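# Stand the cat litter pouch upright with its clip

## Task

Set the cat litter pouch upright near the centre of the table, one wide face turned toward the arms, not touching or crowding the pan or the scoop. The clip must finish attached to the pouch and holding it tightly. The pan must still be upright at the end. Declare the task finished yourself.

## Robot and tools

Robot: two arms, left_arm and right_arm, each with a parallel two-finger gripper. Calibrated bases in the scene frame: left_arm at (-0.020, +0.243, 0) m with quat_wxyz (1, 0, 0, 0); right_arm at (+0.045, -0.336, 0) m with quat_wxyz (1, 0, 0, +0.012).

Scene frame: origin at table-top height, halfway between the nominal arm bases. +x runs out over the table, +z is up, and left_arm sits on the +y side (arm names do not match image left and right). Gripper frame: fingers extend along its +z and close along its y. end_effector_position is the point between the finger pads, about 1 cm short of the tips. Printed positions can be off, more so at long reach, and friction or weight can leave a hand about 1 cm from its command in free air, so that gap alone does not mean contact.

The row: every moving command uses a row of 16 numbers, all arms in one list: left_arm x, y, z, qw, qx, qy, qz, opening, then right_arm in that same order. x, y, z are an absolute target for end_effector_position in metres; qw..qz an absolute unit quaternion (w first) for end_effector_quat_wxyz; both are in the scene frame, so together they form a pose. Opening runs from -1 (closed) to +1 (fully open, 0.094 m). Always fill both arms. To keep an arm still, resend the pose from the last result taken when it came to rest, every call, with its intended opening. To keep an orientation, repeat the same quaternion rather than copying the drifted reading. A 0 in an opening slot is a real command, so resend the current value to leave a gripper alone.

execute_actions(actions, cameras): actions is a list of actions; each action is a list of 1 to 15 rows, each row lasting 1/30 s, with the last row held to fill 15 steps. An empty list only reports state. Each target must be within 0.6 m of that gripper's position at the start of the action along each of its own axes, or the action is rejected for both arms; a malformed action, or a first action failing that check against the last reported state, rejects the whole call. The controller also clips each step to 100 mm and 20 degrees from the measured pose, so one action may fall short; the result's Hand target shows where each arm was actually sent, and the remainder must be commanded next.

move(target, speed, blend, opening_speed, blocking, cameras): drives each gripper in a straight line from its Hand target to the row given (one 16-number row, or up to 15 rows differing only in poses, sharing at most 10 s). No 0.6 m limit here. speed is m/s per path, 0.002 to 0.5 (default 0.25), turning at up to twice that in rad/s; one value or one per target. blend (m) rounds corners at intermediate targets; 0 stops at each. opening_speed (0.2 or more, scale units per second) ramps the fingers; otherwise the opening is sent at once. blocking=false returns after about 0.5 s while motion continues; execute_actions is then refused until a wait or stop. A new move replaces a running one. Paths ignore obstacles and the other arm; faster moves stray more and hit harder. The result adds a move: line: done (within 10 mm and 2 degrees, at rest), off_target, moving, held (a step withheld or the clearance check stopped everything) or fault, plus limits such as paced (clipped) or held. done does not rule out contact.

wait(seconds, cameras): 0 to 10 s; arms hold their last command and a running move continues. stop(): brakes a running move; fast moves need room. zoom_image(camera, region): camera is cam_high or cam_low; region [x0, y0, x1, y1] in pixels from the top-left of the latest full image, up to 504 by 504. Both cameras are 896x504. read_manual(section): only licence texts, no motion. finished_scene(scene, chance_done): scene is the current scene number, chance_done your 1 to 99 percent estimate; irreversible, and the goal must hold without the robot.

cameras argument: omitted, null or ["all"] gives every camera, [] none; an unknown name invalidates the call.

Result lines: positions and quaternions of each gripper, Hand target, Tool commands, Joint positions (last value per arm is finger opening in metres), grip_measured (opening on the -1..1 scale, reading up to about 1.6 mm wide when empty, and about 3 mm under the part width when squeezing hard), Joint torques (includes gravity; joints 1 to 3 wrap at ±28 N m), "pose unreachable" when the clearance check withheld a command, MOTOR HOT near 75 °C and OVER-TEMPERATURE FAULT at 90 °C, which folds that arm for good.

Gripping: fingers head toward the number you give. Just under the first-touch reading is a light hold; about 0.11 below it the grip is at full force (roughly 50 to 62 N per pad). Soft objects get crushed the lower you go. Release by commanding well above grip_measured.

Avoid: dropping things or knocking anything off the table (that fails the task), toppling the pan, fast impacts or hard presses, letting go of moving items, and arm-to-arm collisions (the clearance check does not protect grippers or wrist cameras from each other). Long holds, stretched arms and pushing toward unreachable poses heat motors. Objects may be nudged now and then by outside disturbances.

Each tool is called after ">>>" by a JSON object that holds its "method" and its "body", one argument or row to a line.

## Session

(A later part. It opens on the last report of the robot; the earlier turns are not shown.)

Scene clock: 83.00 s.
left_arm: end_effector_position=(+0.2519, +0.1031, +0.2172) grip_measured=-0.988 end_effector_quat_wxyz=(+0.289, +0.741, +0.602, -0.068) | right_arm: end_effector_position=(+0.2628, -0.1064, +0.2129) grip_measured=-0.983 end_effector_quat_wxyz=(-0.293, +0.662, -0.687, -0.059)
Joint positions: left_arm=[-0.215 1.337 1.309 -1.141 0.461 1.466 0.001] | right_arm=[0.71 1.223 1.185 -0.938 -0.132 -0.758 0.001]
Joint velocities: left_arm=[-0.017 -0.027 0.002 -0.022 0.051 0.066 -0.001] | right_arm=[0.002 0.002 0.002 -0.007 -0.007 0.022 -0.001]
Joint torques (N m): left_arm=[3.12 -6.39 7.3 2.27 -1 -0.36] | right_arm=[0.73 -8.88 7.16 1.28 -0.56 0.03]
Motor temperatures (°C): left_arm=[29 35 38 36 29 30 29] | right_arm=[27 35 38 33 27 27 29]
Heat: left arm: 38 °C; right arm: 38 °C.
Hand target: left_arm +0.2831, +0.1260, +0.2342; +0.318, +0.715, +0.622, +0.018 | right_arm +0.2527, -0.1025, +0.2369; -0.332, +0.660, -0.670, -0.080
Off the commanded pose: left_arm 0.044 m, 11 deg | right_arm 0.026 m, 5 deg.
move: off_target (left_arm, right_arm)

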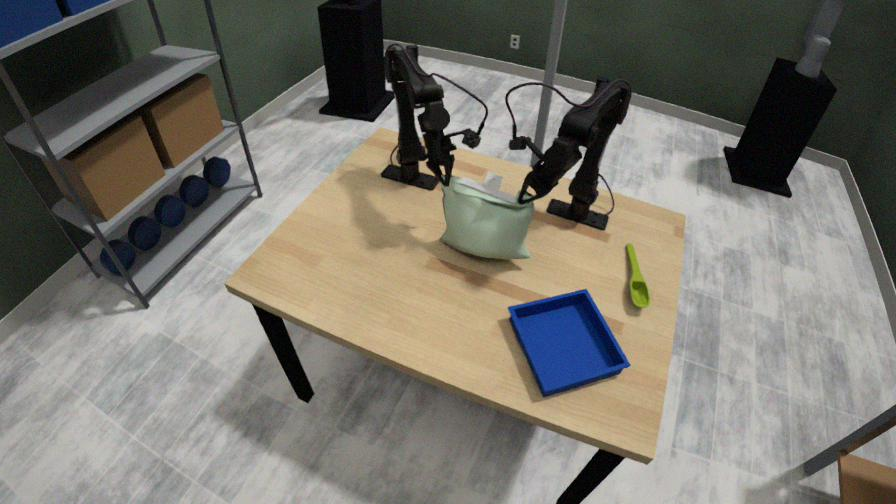

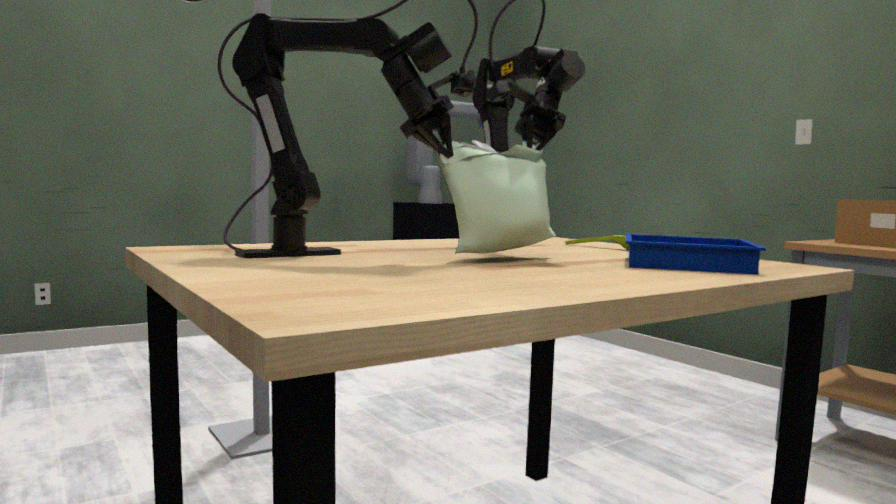

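>>> {"method": "move", "body": {
  "target": [0.287, 0.126, 0.208, 0.3166, 0.7157, 0.6221, 0.0222, -1.0, 0.251, -0.102, 0.214, 0.3325, -0.6586, 0.6703, 0.0799, -1.0],
  "speed": 0.03
}}

Scene clock: 86.27 s.
left_arm: end_effector_position=(+0.2508, +0.1023, +0.1954) grip_measured=-0.988 end_effector_quat_wxyz=(+0.293, +0.741, +0.600, -0.068) | right_arm: end_effector_position=(+0.2604, -0.1065, +0.1939) grip_measured=-0.983 end_effector_quat_wxyz=(-0.300, +0.662, -0.684, -0.059)
Joint positions: left_arm=[-0.215 1.315 1.202 -1.05 0.467 1.467 0.001] | right_arm=[0.716 1.192 1.081 -0.851 -0.129 -0.757 0.001]
Joint velocities: left_arm=[-0.007 0.007 0.022 -0.022 0.007 -0.007 0] | right_arm=[-0.002 0.007 -0.002 0.007 0.037 0.007 -0.002]
Joint torques (N m): left_arm=[3.11 -6.08 7.13 2.3 -1.09 -0.33] | right_arm=[0.64 -8.03 6.9 1.25 -0.62 0.14]
Motor temperatures (°C): left_arm=[29 35 38 37 29 30 29] | right_arm=[27 36 38 34 27 27 29]
Heat: left arm: 38 °C; right arm: 38 °C.
Hand target: left_arm +0.2832, +0.1260, +0.2102; +0.318, +0.715, +0.622, +0.017 | right_arm +0.2509, -0.1024, +0.2140; -0.332, +0.660, -0.670, -0.080
Off the commanded pose: left_arm 0.045 m, 11 deg | right_arm 0.023 m, 5 deg.
move: off_target (left_arm, right_arm)

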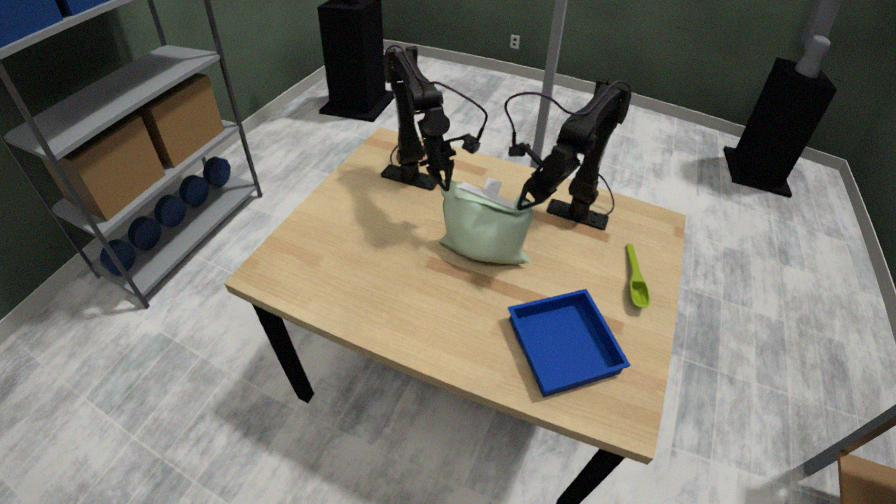

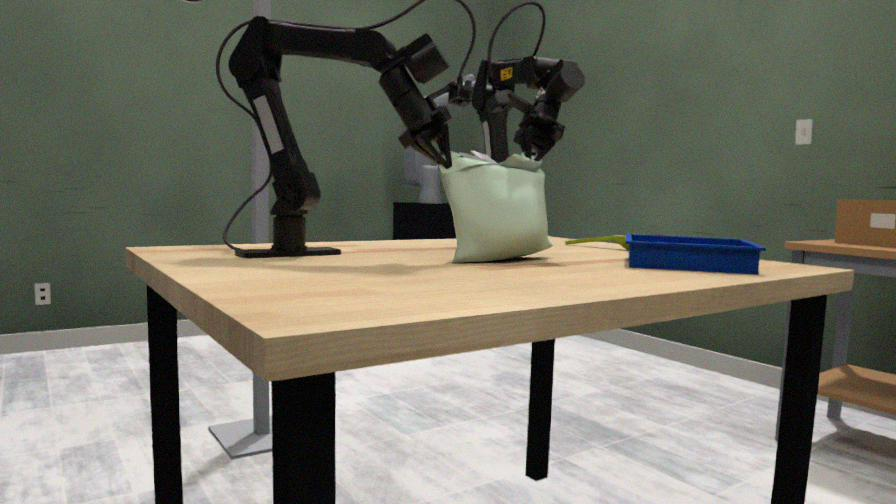

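>>> {"method": "zoom_image", "body": {
  "camera": "cam_low",
  "region": [400, 100, 620, 300]
}}

>>> {"method": "zoom_image", "body": {
  "camera": "cam_high",
  "region": [400, 140, 580, 300]
}}

Scaled by 2.291.

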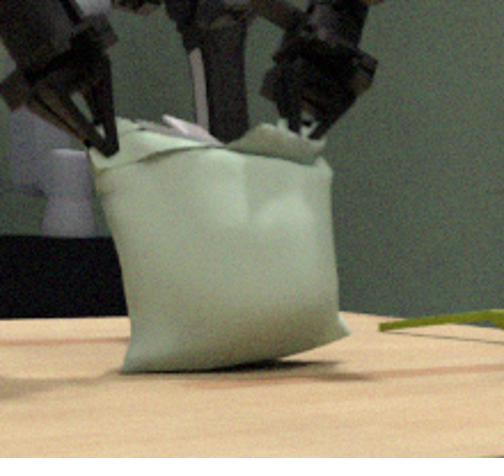

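Scaled by 2.800.

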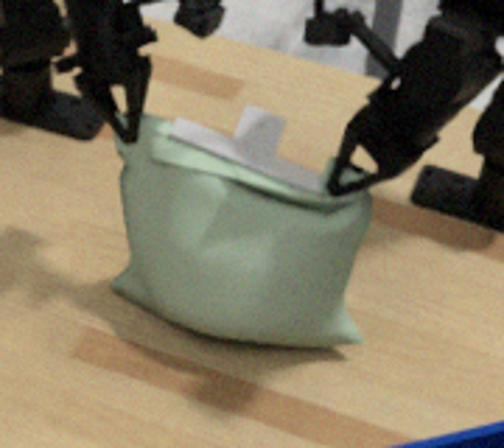

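>>> {"method": "move", "body": {
  "target": [0.287, 0.132, 0.178, 0.3166, 0.7157, 0.6221, 0.0222, -1.0, 0.251, -0.094, 0.198, 0.3325, -0.6586, 0.6703, 0.0799, -1.0],
  "speed": 0.03
}}

Scene clock: 88.53 s.
left_arm: end_effector_position=(+0.2567, +0.1098, +0.1741) grip_measured=-0.988 end_effector_quat_wxyz=(+0.308, +0.739, +0.597, -0.050) | right_arm: end_effector_position=(+0.2628, -0.0947, +0.1872) grip_measured=-0.983 end_effector_quat_wxyz=(-0.320, +0.658, -0.679, -0.061)
Joint positions: left_arm=[-0.185 1.286 1.083 -0.924 0.469 1.49 0.001] | right_arm=[0.745 1.191 1.028 -0.753 -0.118 -0.732 0.001]
Joint velocities: left_arm=[-0.012 -0.022 -0.012 0.037 0.007 -0.051 -0.001] | right_arm=[0.007 0.002 0.007 -0.066 0.022 -0.007 0.001]
Joint torques (N m): left_arm=[2.77 -4.44 6.31 2.21 -0.91 -0.39] | right_arm=[0.85 -7.23 6.5 1.05 -0.48 0.03]
Motor temperatures (°C): left_arm=[29 34 38 37 29 30 29] | right_arm=[27 36 37 34 27 27 29]
Heat: left arm: 38 °C; right arm: 37 °C.
Hand target: left_arm +0.2842, +0.1321, +0.1794; +0.318, +0.715, +0.622, +0.019 | right_arm +0.2511, -0.0939, +0.1977; -0.332, +0.659, -0.670, -0.080
Off the commanded pose: left_arm 0.038 m, 9 deg | right_arm 0.016 m, 3 deg.
move: off_target (left_arm, right_arm)

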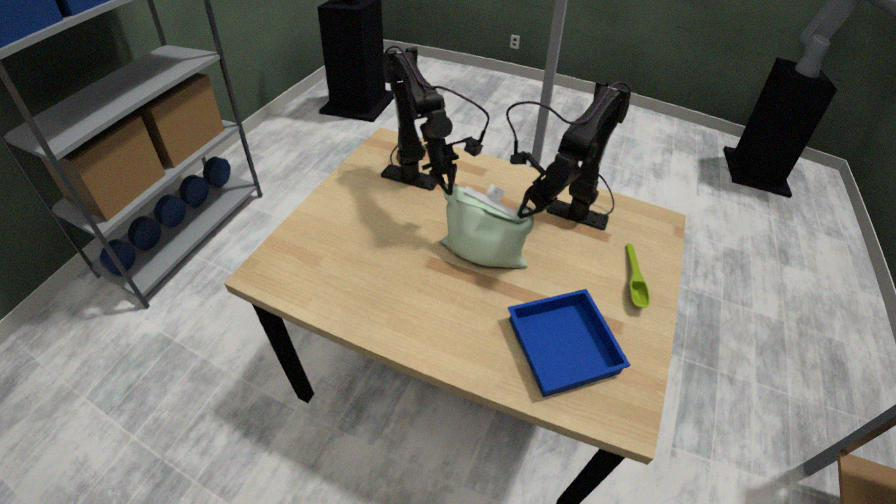

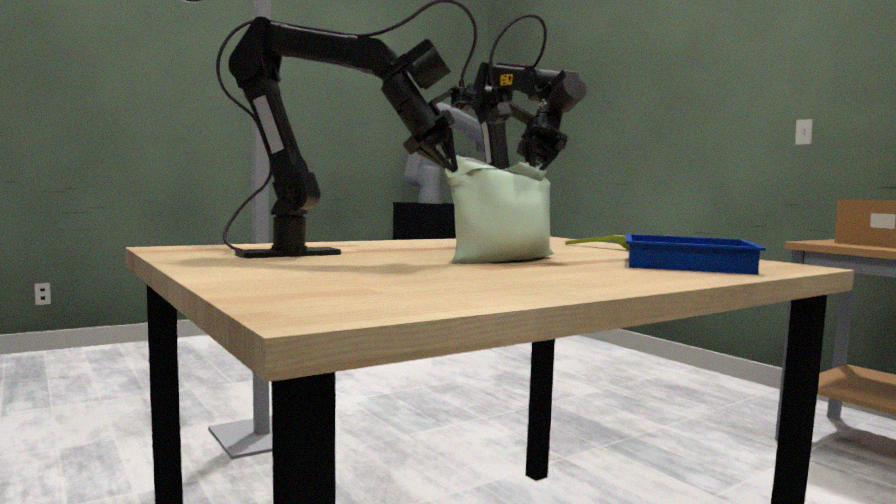

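>>> {"method": "zoom_image", "body": {
  "camera": "cam_low",
  "region": [400, 100, 620, 300]
}}

>>> {"method": "zoom_image", "body": {
  "camera": "cam_high",
  "region": [400, 140, 580, 300]
}}

Scaled by 2.291.

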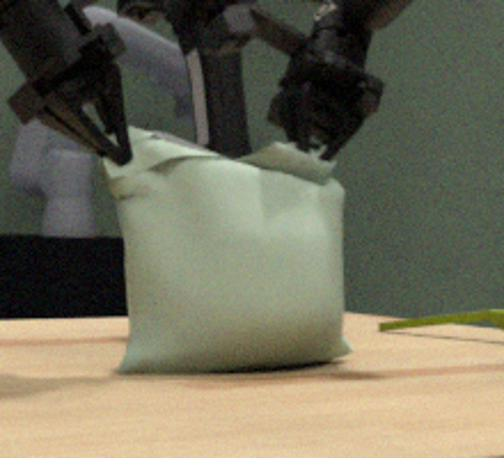

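Scaled by 2.800.

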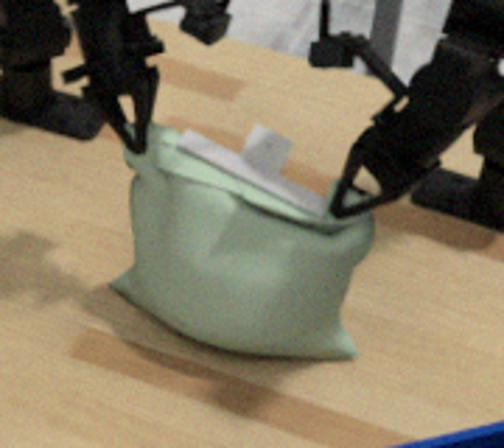

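>>> {"method": "move", "body": {
  "target": [0.287, 0.132, 0.17, 0.3166, 0.7157, 0.6221, 0.0222, -1.0, 0.25, -0.096, 0.178, 0.3325, -0.6586, 0.6703, 0.0799, -1.0],
  "speed": 0.03
}}

Scene clock: 91.07 s.
left_arm: end_effector_position=(+0.2591, +0.1115, +0.1679) grip_measured=-0.988 end_effector_quat_wxyz=(+0.310, +0.738, +0.597, -0.044) | right_arm: end_effector_position=(+0.2666, -0.0910, +0.1813) grip_measured=-0.983 end_effector_quat_wxyz=(-0.347, +0.652, -0.671, -0.062)
Joint positions: left_arm=[-0.181 1.283 1.053 -0.887 0.463 1.491 0.001] | right_arm=[0.745 1.166 0.955 -0.648 -0.118 -0.73 0.001]
Joint velocities: left_arm=[-0.022 -0.012 -0.022 0.007 0.007 0.007 0.001] | right_arm=[0.007 -0.002 0.007 0.007 -0.051 0.066 0]
Joint torques (N m): left_arm=[2.5 -4.12 6.05 2.25 -0.92 -0.41] | right_arm=[0.49 -6.24 5.49 0.91 -0.54 -0.02]
Motor temperatures (°C): left_arm=[29 34 37 37 29 30 29] | right_arm=[27 36 37 34 27 27 29]
Heat: left arm: 37 °C; right arm: 37 °C.
Hand target: left_arm +0.2846, +0.1319, +0.1714; +0.318, +0.715, +0.622, +0.019 | right_arm +0.2507, -0.0955, +0.1780; -0.332, +0.659, -0.670, -0.079
Off the commanded pose: left_arm 0.035 m, 9 deg | right_arm 0.018 m, 3 deg.
move: off_target (left_arm, right_arm)

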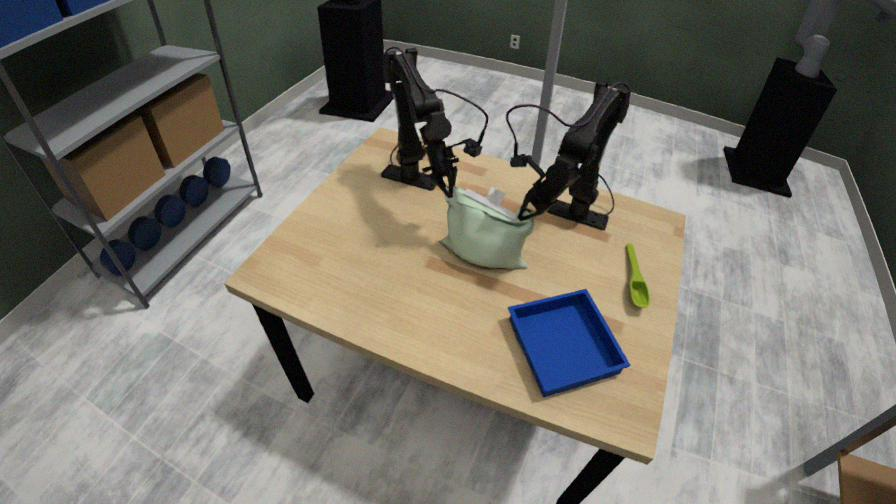

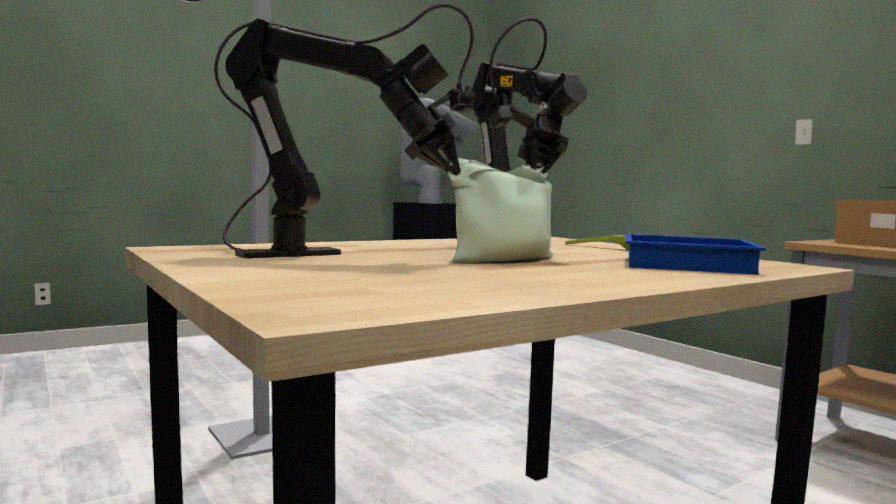

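>>> {"method": "zoom_image", "body": {
  "camera": "cam_low",
  "region": [420, 120, 580, 280]
}}

>>> {"method": "zoom_image", "body": {
  "camera": "cam_high",
  "region": [420, 160, 560, 290]
}}

Scaled by 3.150.

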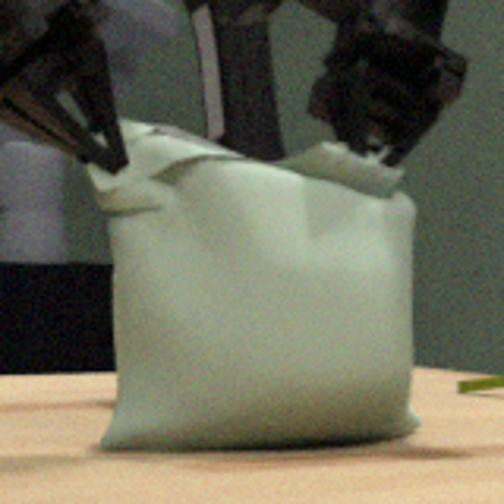

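Scaled by 3.600.

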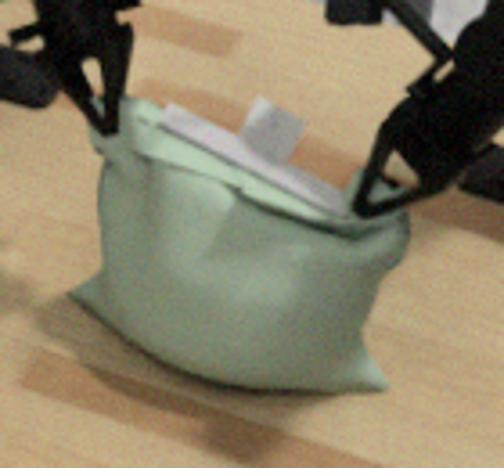

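>>> {"method": "move", "body": {
  "target": [0.271, 0.121, 0.169, 0.3136, 0.7275, 0.6101, -0.0109, -1.0, 0.258, -0.094, 0.179, 0.3397, -0.6553, 0.6707, 0.071, -1.0],
  "speed": 0.03
}}

Scene clock: 93.23 s.
left_arm: end_effector_position=(+0.2577, +0.1110, +0.1684) grip_measured=-0.988 end_effector_quat_wxyz=(+0.311, +0.742, +0.592, -0.045) | right_arm: end_effector_position=(+0.2674, -0.0911, +0.1817) grip_measured=-0.983 end_effector_quat_wxyz=(-0.348, +0.652, -0.671, -0.060)
Joint positions: left_arm=[-0.181 1.281 1.053 -0.892 0.468 1.504 0.001] | right_arm=[0.745 1.166 0.955 -0.646 -0.114 -0.73 0.001]
Joint velocities: left_arm=[-0.017 -0.007 -0.002 -0.037 -0.066 -0.007 -0.001] | right_arm=[0.007 -0.007 -0.012 -0.007 0.007 -0.051 -0.001]
Joint torques (N m): left_arm=[1.05 -4.22 6.23 1.75 -0.38 -0.38] | right_arm=[0.03 -4.94 5.82 1.05 -0.37 0.06]
Motor temperatures (°C): left_arm=[29 34 37 37 29 30 29] | right_arm=[27 36 37 33 27 27 29]
Heat: left arm: 37 °C; right arm: 37 °C.
Hand target: left_arm +0.2706, +0.1209, +0.1693; +0.315, +0.727, +0.610, -0.012 | right_arm +0.2582, -0.0937, +0.1790; -0.340, +0.655, -0.671, -0.071
Off the commanded pose: left_arm 0.017 m, 5 deg | right_arm 0.010 m, 2 deg.
move: off_target (left_arm)

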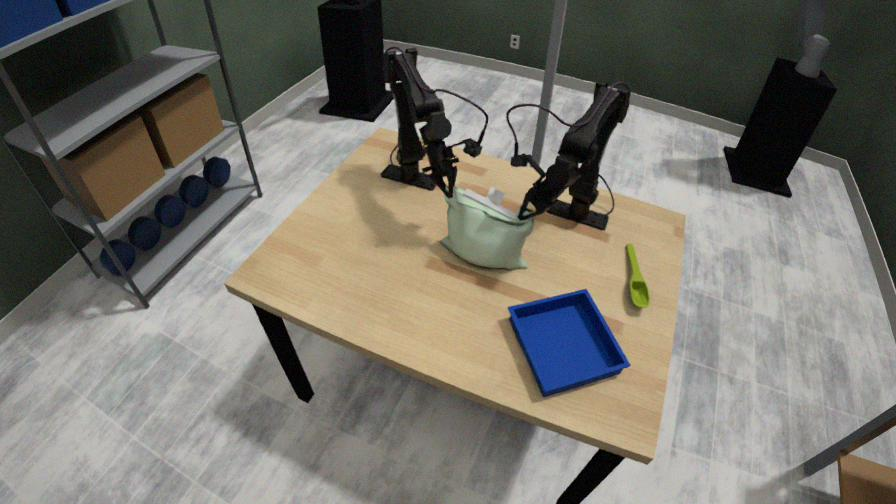

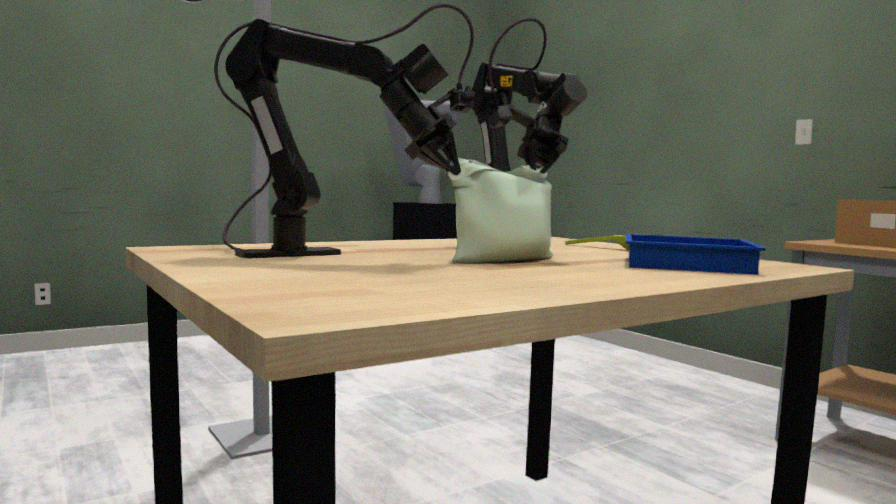

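>>> {"method": "zoom_image", "body": {
  "camera": "cam_high",
  "region": [440, 170, 550, 230]
}}

>>> {"method": "zoom_image", "body": {
  "camera": "cam_low",
  "region": [435, 140, 565, 200]
}}

Scaled by 4.582.

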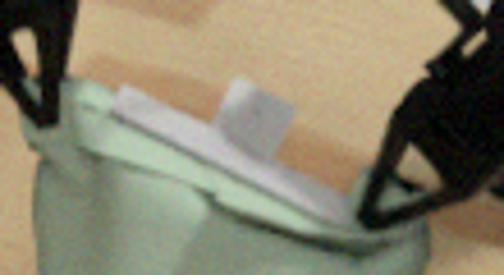

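Scaled by 3.877.

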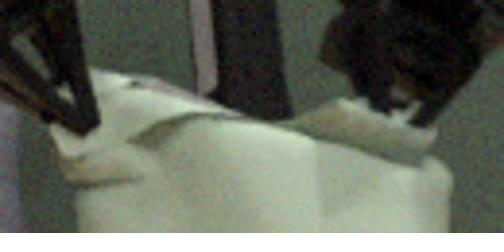

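>>> {"method": "move", "body": {
  "target": [0.2585, 0.112, 0.1684, 0.311, 0.742, 0.592, -0.045, -1.0, 0.2665, -0.0915, 0.181, 0.347, -0.6525, 0.671, 0.0615, -0.5],
  "speed": 0.03,
  "opening_speed": 0.35
}}

Scene clock: 95.80 s.
left_arm: end_effector_position=(+0.2541, +0.1107, +0.1673) grip_measured=-0.988 end_effector_quat_wxyz=(+0.308, +0.753, +0.580, -0.046) | right_arm: end_effector_position=(+0.2685, -0.0907, +0.1825) grip_measured=-0.502 end_effector_quat_wxyz=(-0.350, +0.651, -0.671, -0.059)
Joint positions: left_arm=[-0.181 1.281 1.053 -0.908 0.474 1.542 0.001] | right_arm=[0.745 1.166 0.955 -0.641 -0.111 -0.73 0.023]
Joint velocities: left_arm=[-0.027 -0.007 0.002 -0.022 -0.11 -0.022 -0.001] | right_arm=[0.012 0.002 0.002 -0.037 0.007 -0.022 0.001]
Joint torques (N m): left_arm=[0.53 -3.25 7.06 1.34 0.23 -0.3] | right_arm=[-0.05 -3.4 6.74 1.3 -0.2 -0.06]
Motor temperatures (°C): left_arm=[29 34 37 37 29 30 29] | right_arm=[27 36 36 34 27 27 29]
Heat: left arm: 37 °C; right arm: 36 °C.
Hand target: left_arm +0.2584, +0.1120, +0.1685; +0.311, +0.742, +0.592, -0.045 | right_arm +0.2665, -0.0915, +0.1810; -0.347, +0.652, -0.671, -0.061
Off the commanded pose: left_arm 0.005 m, 2 deg | right_arm 0.003 m, 1 deg.
move: done

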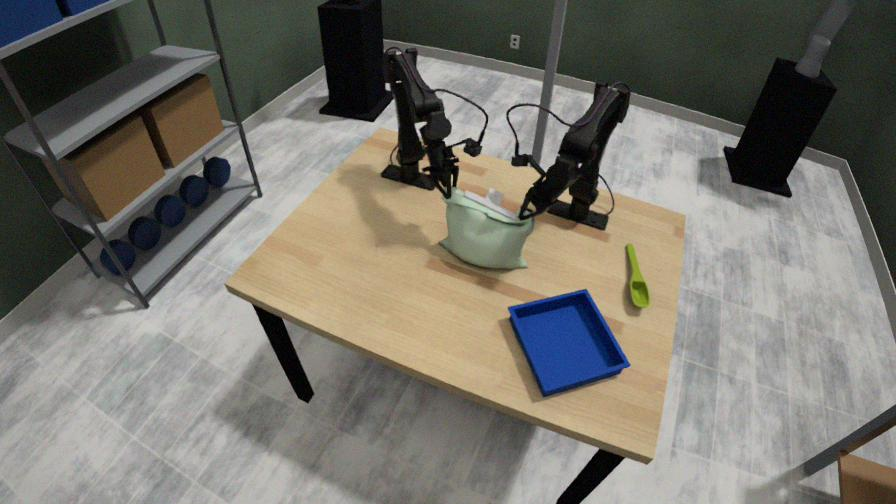

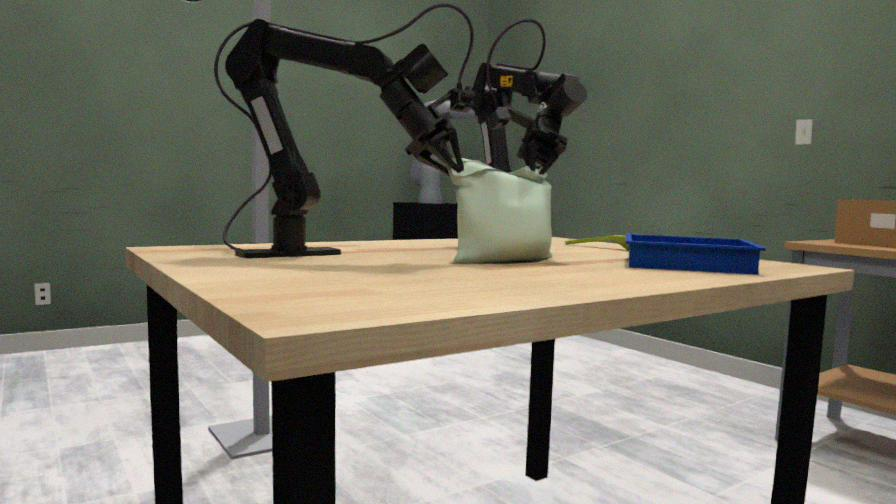

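>>> {"method": "zoom_image", "body": {
  "camera": "cam_high",
  "region": [420, 160, 560, 290]
}}

>>> {"method": "zoom_image", "body": {
  "camera": "cam_low",
  "region": [420, 120, 580, 280]
}}

Scaled by 3.600.

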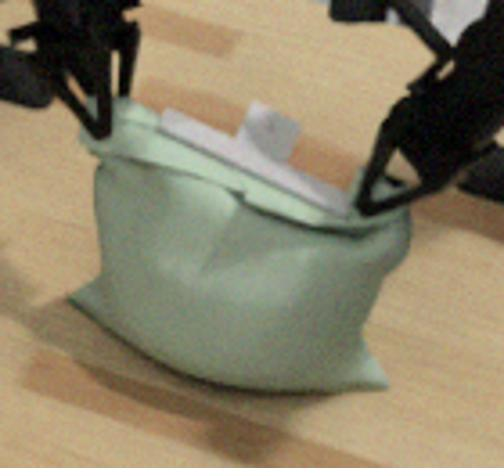

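Scaled by 3.150.

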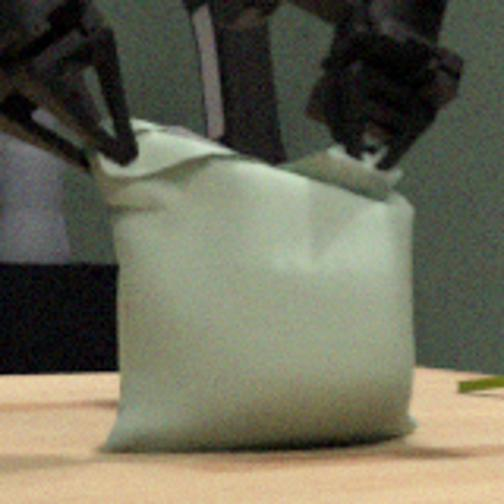

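>>> {"method": "move", "body": {
  "target": [0.2585, 0.112, 0.1684, 0.311, 0.742, 0.592, -0.045, -1.0, 0.276, -0.0935, 0.187, 0.347, -0.6525, 0.671, 0.0615, -0.1],
  "speed": 0.03,
  "opening_speed": 0.35
}}

Scene clock: 97.70 s.
left_arm: end_effector_position=(+0.2540, +0.1105, +0.1674) grip_measured=-0.988 end_effector_quat_wxyz=(+0.308, +0.754, +0.579, -0.046) | right_arm: end_effector_position=(+0.2733, -0.0962, +0.1769) grip_measured=-0.102 end_effector_quat_wxyz=(-0.341, +0.654, -0.673, -0.056)
Joint positions: left_arm=[-0.181 1.281 1.053 -0.908 0.475 1.543 0.001] | right_arm=[0.715 1.181 0.955 -0.649 -0.126 -0.758 0.042]
Joint velocities: left_arm=[0.007 -0.002 -0.007 -0.007 -0.051 0.022 0.001] | right_arm=[0.007 -0.012 0.007 -0.037 -0.051 0.007 0.001]
Joint torques (N m): left_arm=[0.54 -3.15 7.21 1.33 0.22 -0.32] | right_arm=[-0.94 -2.78 9.65 1.15 -0.28 -0.08]
Motor temperatures (°C): left_arm=[29 33 37 37 29 30 29] | right_arm=[27 36 36 34 27 27 29]
Heat: left arm: 37 °C; right arm: 36 °C.
Hand target: left_arm +0.2585, +0.1120, +0.1683; +0.311, +0.742, +0.592, -0.045 | right_arm +0.2760, -0.0938, +0.1870; -0.348, +0.652, -0.671, -0.061
Off the commanded pose: left_arm 0.005 m, 2 deg | right_arm 0.011 m, 1 deg.
move: off_target (right_arm)

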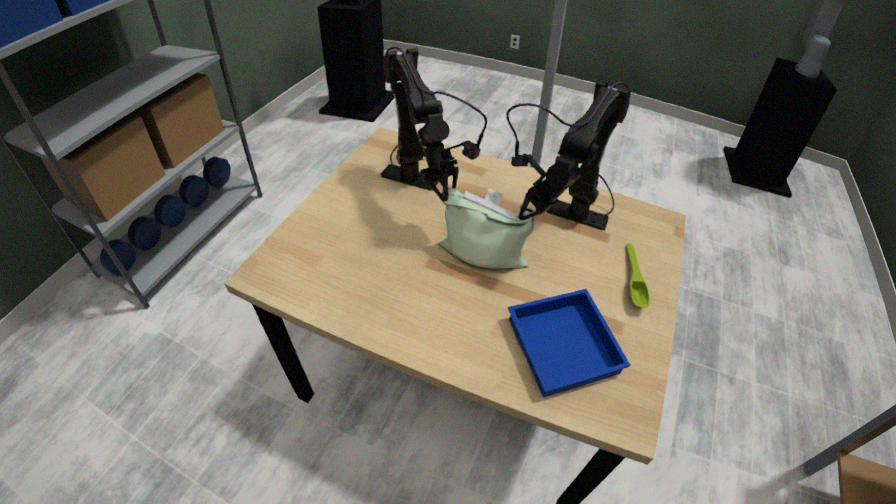

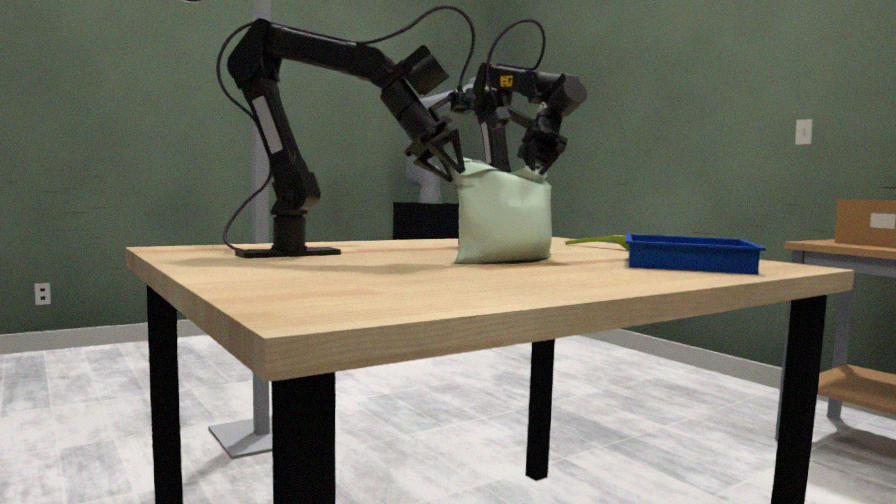

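Now lift the right gripper away.

>>> {"method": "move", "body": {
  "target": [
    [0.2585, 0.112, 0.1684, 0.311, 0.742, 0.592, -0.045, -1.0, 0.276, -0.10, 0.235, 0.347, -0.6525, 0.671, 0.0615, -0.1],
    [0.2585, 0.112, 0.1684, 0.311, 0.742, 0.592, -0.045, -1.0, 0.226, -0.19, 0.325, 0.347, -0.6525, 0.671, 0.0615, -0.1]
  ],
  "speed": [0.05, 0.1],
  "blend": [0.02, 0.0]
}}

Scene clock: 100.93 s.
left_arm: end_effector_position=(+0.2540, +0.1105, +0.1674) grip_measured=-0.988 end_effector_quat_wxyz=(+0.308, +0.754, +0.579, -0.046) | right_arm: end_effector_position=(+0.2289, -0.1902, +0.3175) grip_measured=-0.102 end_effector_quat_wxyz=(-0.341, +0.653, -0.674, -0.054)
Joint positions: left_arm=[-0.181 1.281 1.053 -0.908 0.475 1.543 0.001] | right_arm=[0.403 1.057 1.509 -1.382 -0.316 -1.008 0.042]
Joint velocities: left_arm=[-0.007 0.007 -0.007 0.007 -0.022 -0.007 0.001] | right_arm=[0.002 0.007 -0.017 -0.066 -0.081 0.022 0]
Joint torques (N m): left_arm=[0.39 -3.23 6.99 1.32 0.23 -0.38] | right_arm=[-0.87 -1.24 7.31 1.04 -0.4 -0.01]
Motor temperatures (°C): left_arm=[29 33 37 36 29 30 29] | right_arm=[27 36 37 34 26 27 28]
Heat: left arm: 37 °C; right arm: 37 °C.
Hand target: left_arm +0.2585, +0.1120, +0.1683; +0.311, +0.742, +0.592, -0.045 | right_arm +0.2249, -0.1904, +0.3250; -0.349, +0.653, -0.670, -0.059
Off the commanded pose: left_arm 0.005 m, 2 deg | right_arm 0.008 m, 1 deg.
move: done

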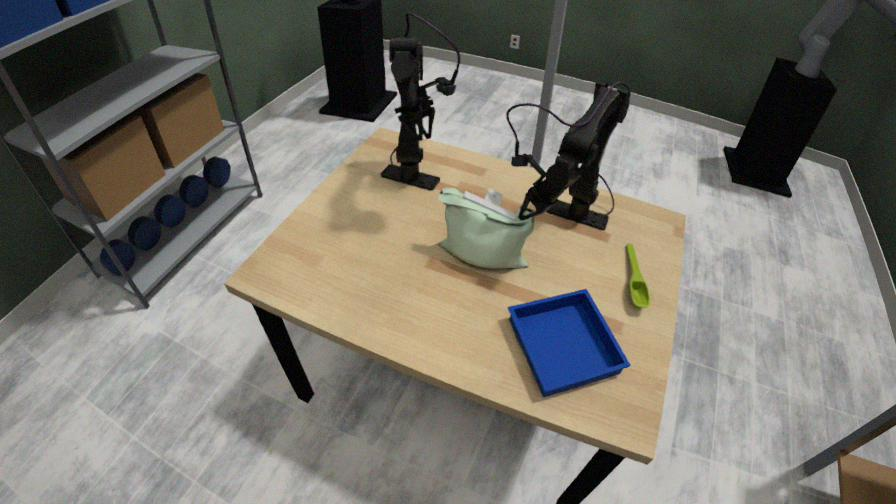

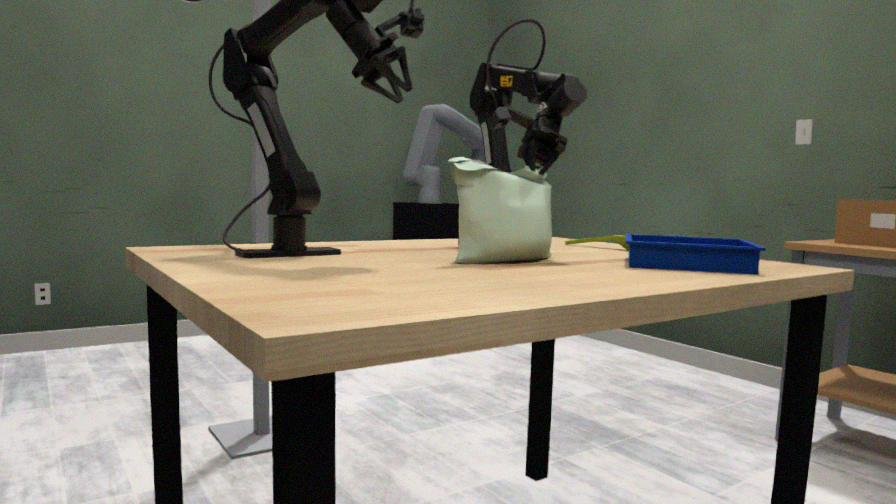

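>>> {"method": "zoom_image", "body": {
  "camera": "cam_high",
  "region": [420, 160, 560, 290]
}}

>>> {"method": "zoom_image", "body": {
  "camera": "cam_low",
  "region": [430, 130, 580, 280]
}}

Scaled by 3.600.

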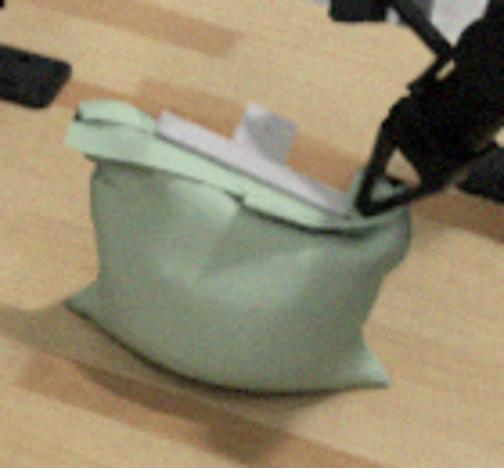

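Scaled by 3.360.

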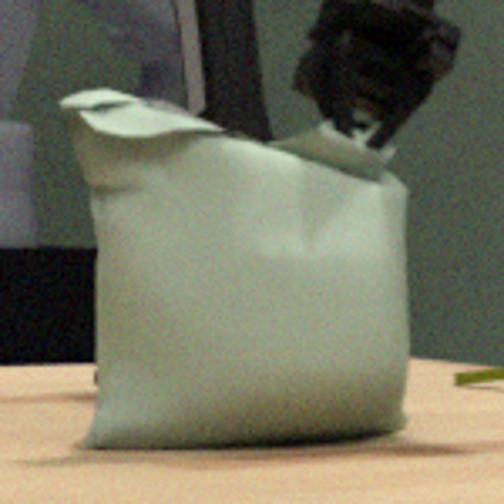

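>>> {"method": "move", "body": {
  "target": [0.256, 0.112, 0.1684, 0.309, 0.750, 0.583, -0.046, -0.5, 0.226, -0.19, 0.325, 0.347, -0.6525, 0.671, 0.0615, -0.1],
  "speed": 0.03,
  "opening_speed": 0.3
}}

Scene clock: 103.23 s.
left_arm: end_effector_position=(+0.2550, +0.1122, +0.1671) grip_measured=-0.501 end_effector_quat_wxyz=(+0.307, +0.754, +0.579, -0.042) | right_arm: end_effector_position=(+0.2282, -0.1903, +0.3172) grip_measured=-0.102 end_effector_quat_wxyz=(-0.340, +0.654, -0.673, -0.056)
Joint positions: left_arm=[-0.178 1.281 1.053 -0.906 0.469 1.548 0.023] | right_arm=[0.399 1.057 1.509 -1.385 -0.322 -1.011 0.042]
Joint velocities: left_arm=[-0.002 -0.012 0.032 0.066 -0.022 -0.11 -0.001] | right_arm=[-0.002 -0.012 0.002 0.081 -0.037 -0.022 -0.001]
Joint torques (N m): left_arm=[0.46 -3.18 7.46 1.18 0.37 -0.15] | right_arm=[-1.03 -0.62 7.65 1.02 -0.44 -0.07]
Motor temperatures (°C): left_arm=[29 33 37 36 29 30 29] | right_arm=[27 35 37 34 26 27 28]
Heat: left arm: 37 °C; right arm: 37 °C.
Hand target: left_arm +0.2560, +0.1119, +0.1684; +0.309, +0.750, +0.583, -0.046 | right_arm +0.2259, -0.1901, +0.3249; -0.347, +0.652, -0.671, -0.061
Off the commanded pose: left_arm 0.002 m, 1 deg | right_arm 0.008 m, 1 deg.
move: done

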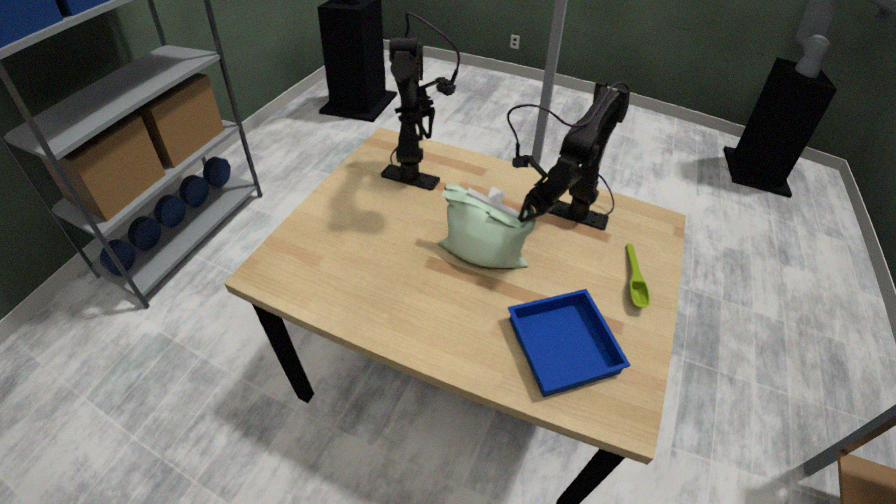

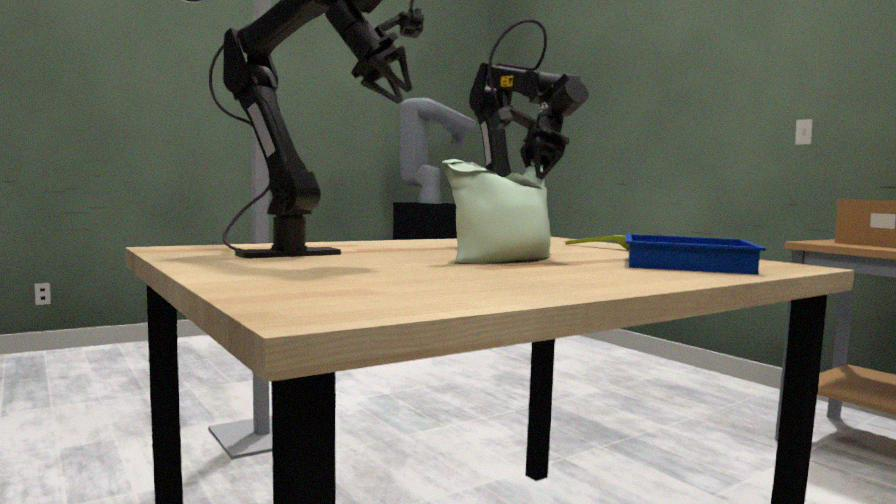

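>>> {"method": "zoom_image", "body": {
  "camera": "cam_high",
  "region": [420, 160, 560, 290]
}}

>>> {"method": "zoom_image", "body": {
  "camera": "cam_low",
  "region": [430, 130, 580, 280]
}}

Scaled by 3.600.

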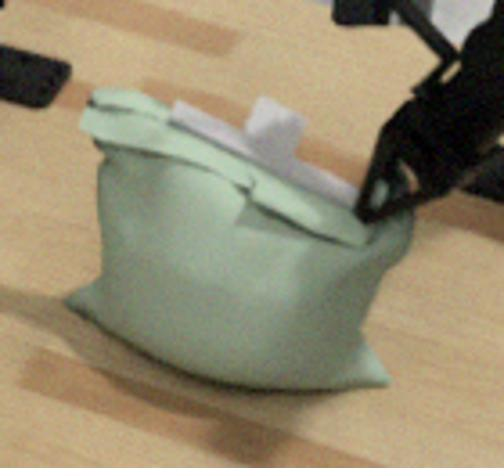

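Scaled by 3.360.

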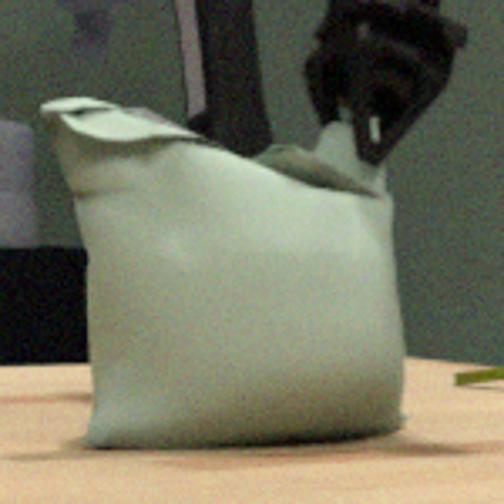

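>>> {"method": "wait", "body": {
  "seconds": 0.5
}}

>>> {"method": "zoom_image", "body": {
  "camera": "cam_low",
  "region": [430, 130, 580, 280]
}}

>>> {"method": "zoom_image", "body": {
  "camera": "cam_high",
  "region": [490, 180, 560, 240]
}}

Scene clock: 103.93 s.
left_arm: end_effector_position=(+0.2550, +0.1122, +0.1671) grip_measured=-0.501 end_effector_quat_wxyz=(+0.307, +0.754, +0.579, -0.042) | right_arm: end_effector_position=(+0.2282, -0.1903, +0.3172) grip_measured=-0.102 end_effector_quat_wxyz=(-0.340, +0.654, -0.673, -0.056)
Joint positions: left_arm=[-0.178 1.281 1.053 -0.906 0.469 1.548 0.023] | right_arm=[0.399 1.057 1.509 -1.385 -0.322 -1.011 0.042]
Joint velocities: left_arm=[-0.027 0.002 0.017 -0.007 -0.022 -0.051 0] | right_arm=[-0.002 0.002 -0.012 0.007 -0.037 0.007 0]
Joint torques (N m): left_arm=[0.42 -3.21 7.36 1.18 0.33 -0.08] | right_arm=[-0.81 -0.91 7.76 1.06 -0.39 -0.07]
Motor temperatures (°C): left_arm=[29 33 37 36 29 30 29] | right_arm=[27 35 37 34 26 27 28]
Heat: left arm: 37 °C; right arm: 37 °C.
Hand target: left_arm +0.2560, +0.1119, +0.1684; +0.309, +0.750, +0.583, -0.046 | right_arm +0.2259, -0.1901, +0.3249; -0.347, +0.653, -0.671, -0.061
Tool commands: left_gripper/opening=-0.5 right_gripper/opening=-0.1
Off the commanded pose: left_arm 0.002 m, 1 deg | right_arm 0.008 m, 1 deg.
wait: 0.50 s; at rest from the start

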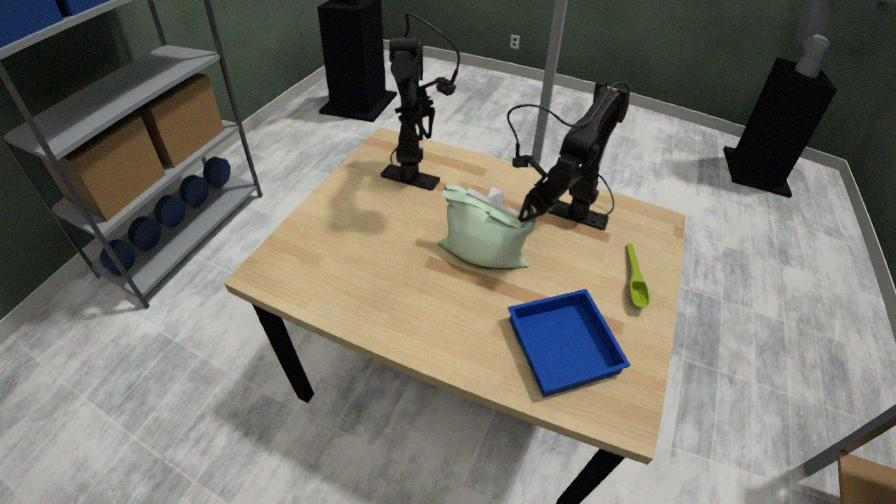

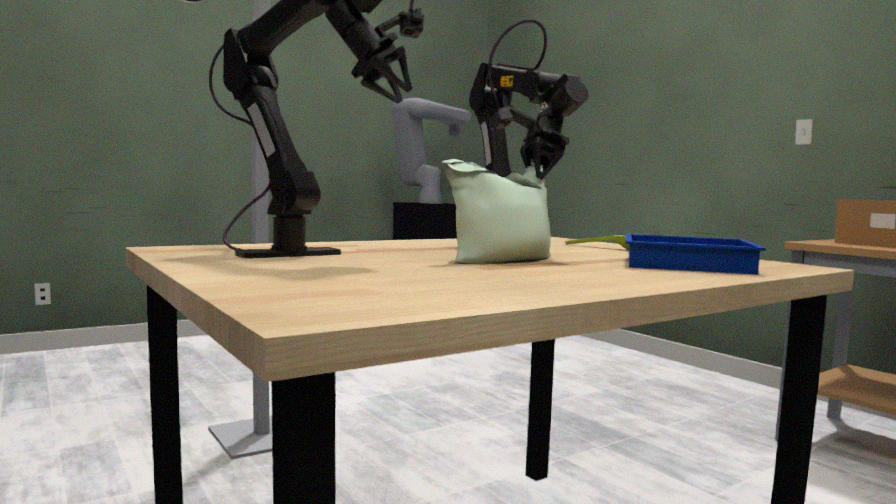

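Scaled by 3.360.

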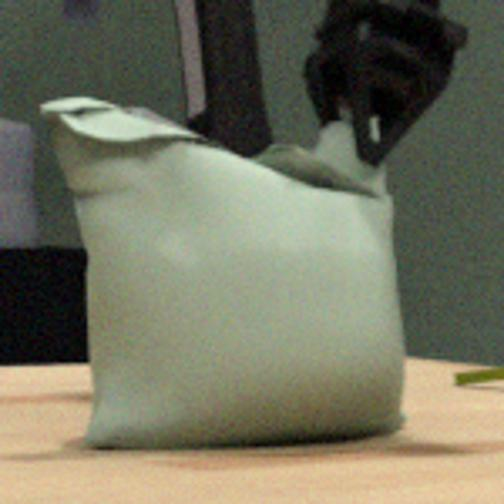

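Scaled by 7.200.

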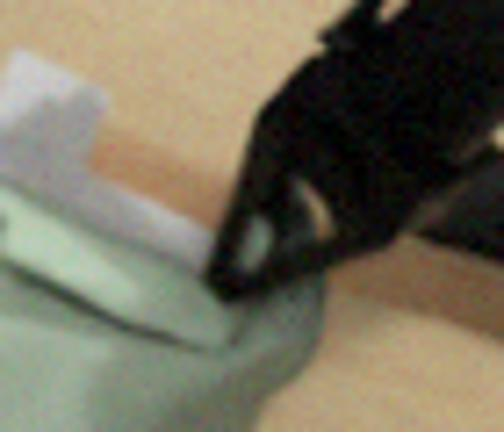

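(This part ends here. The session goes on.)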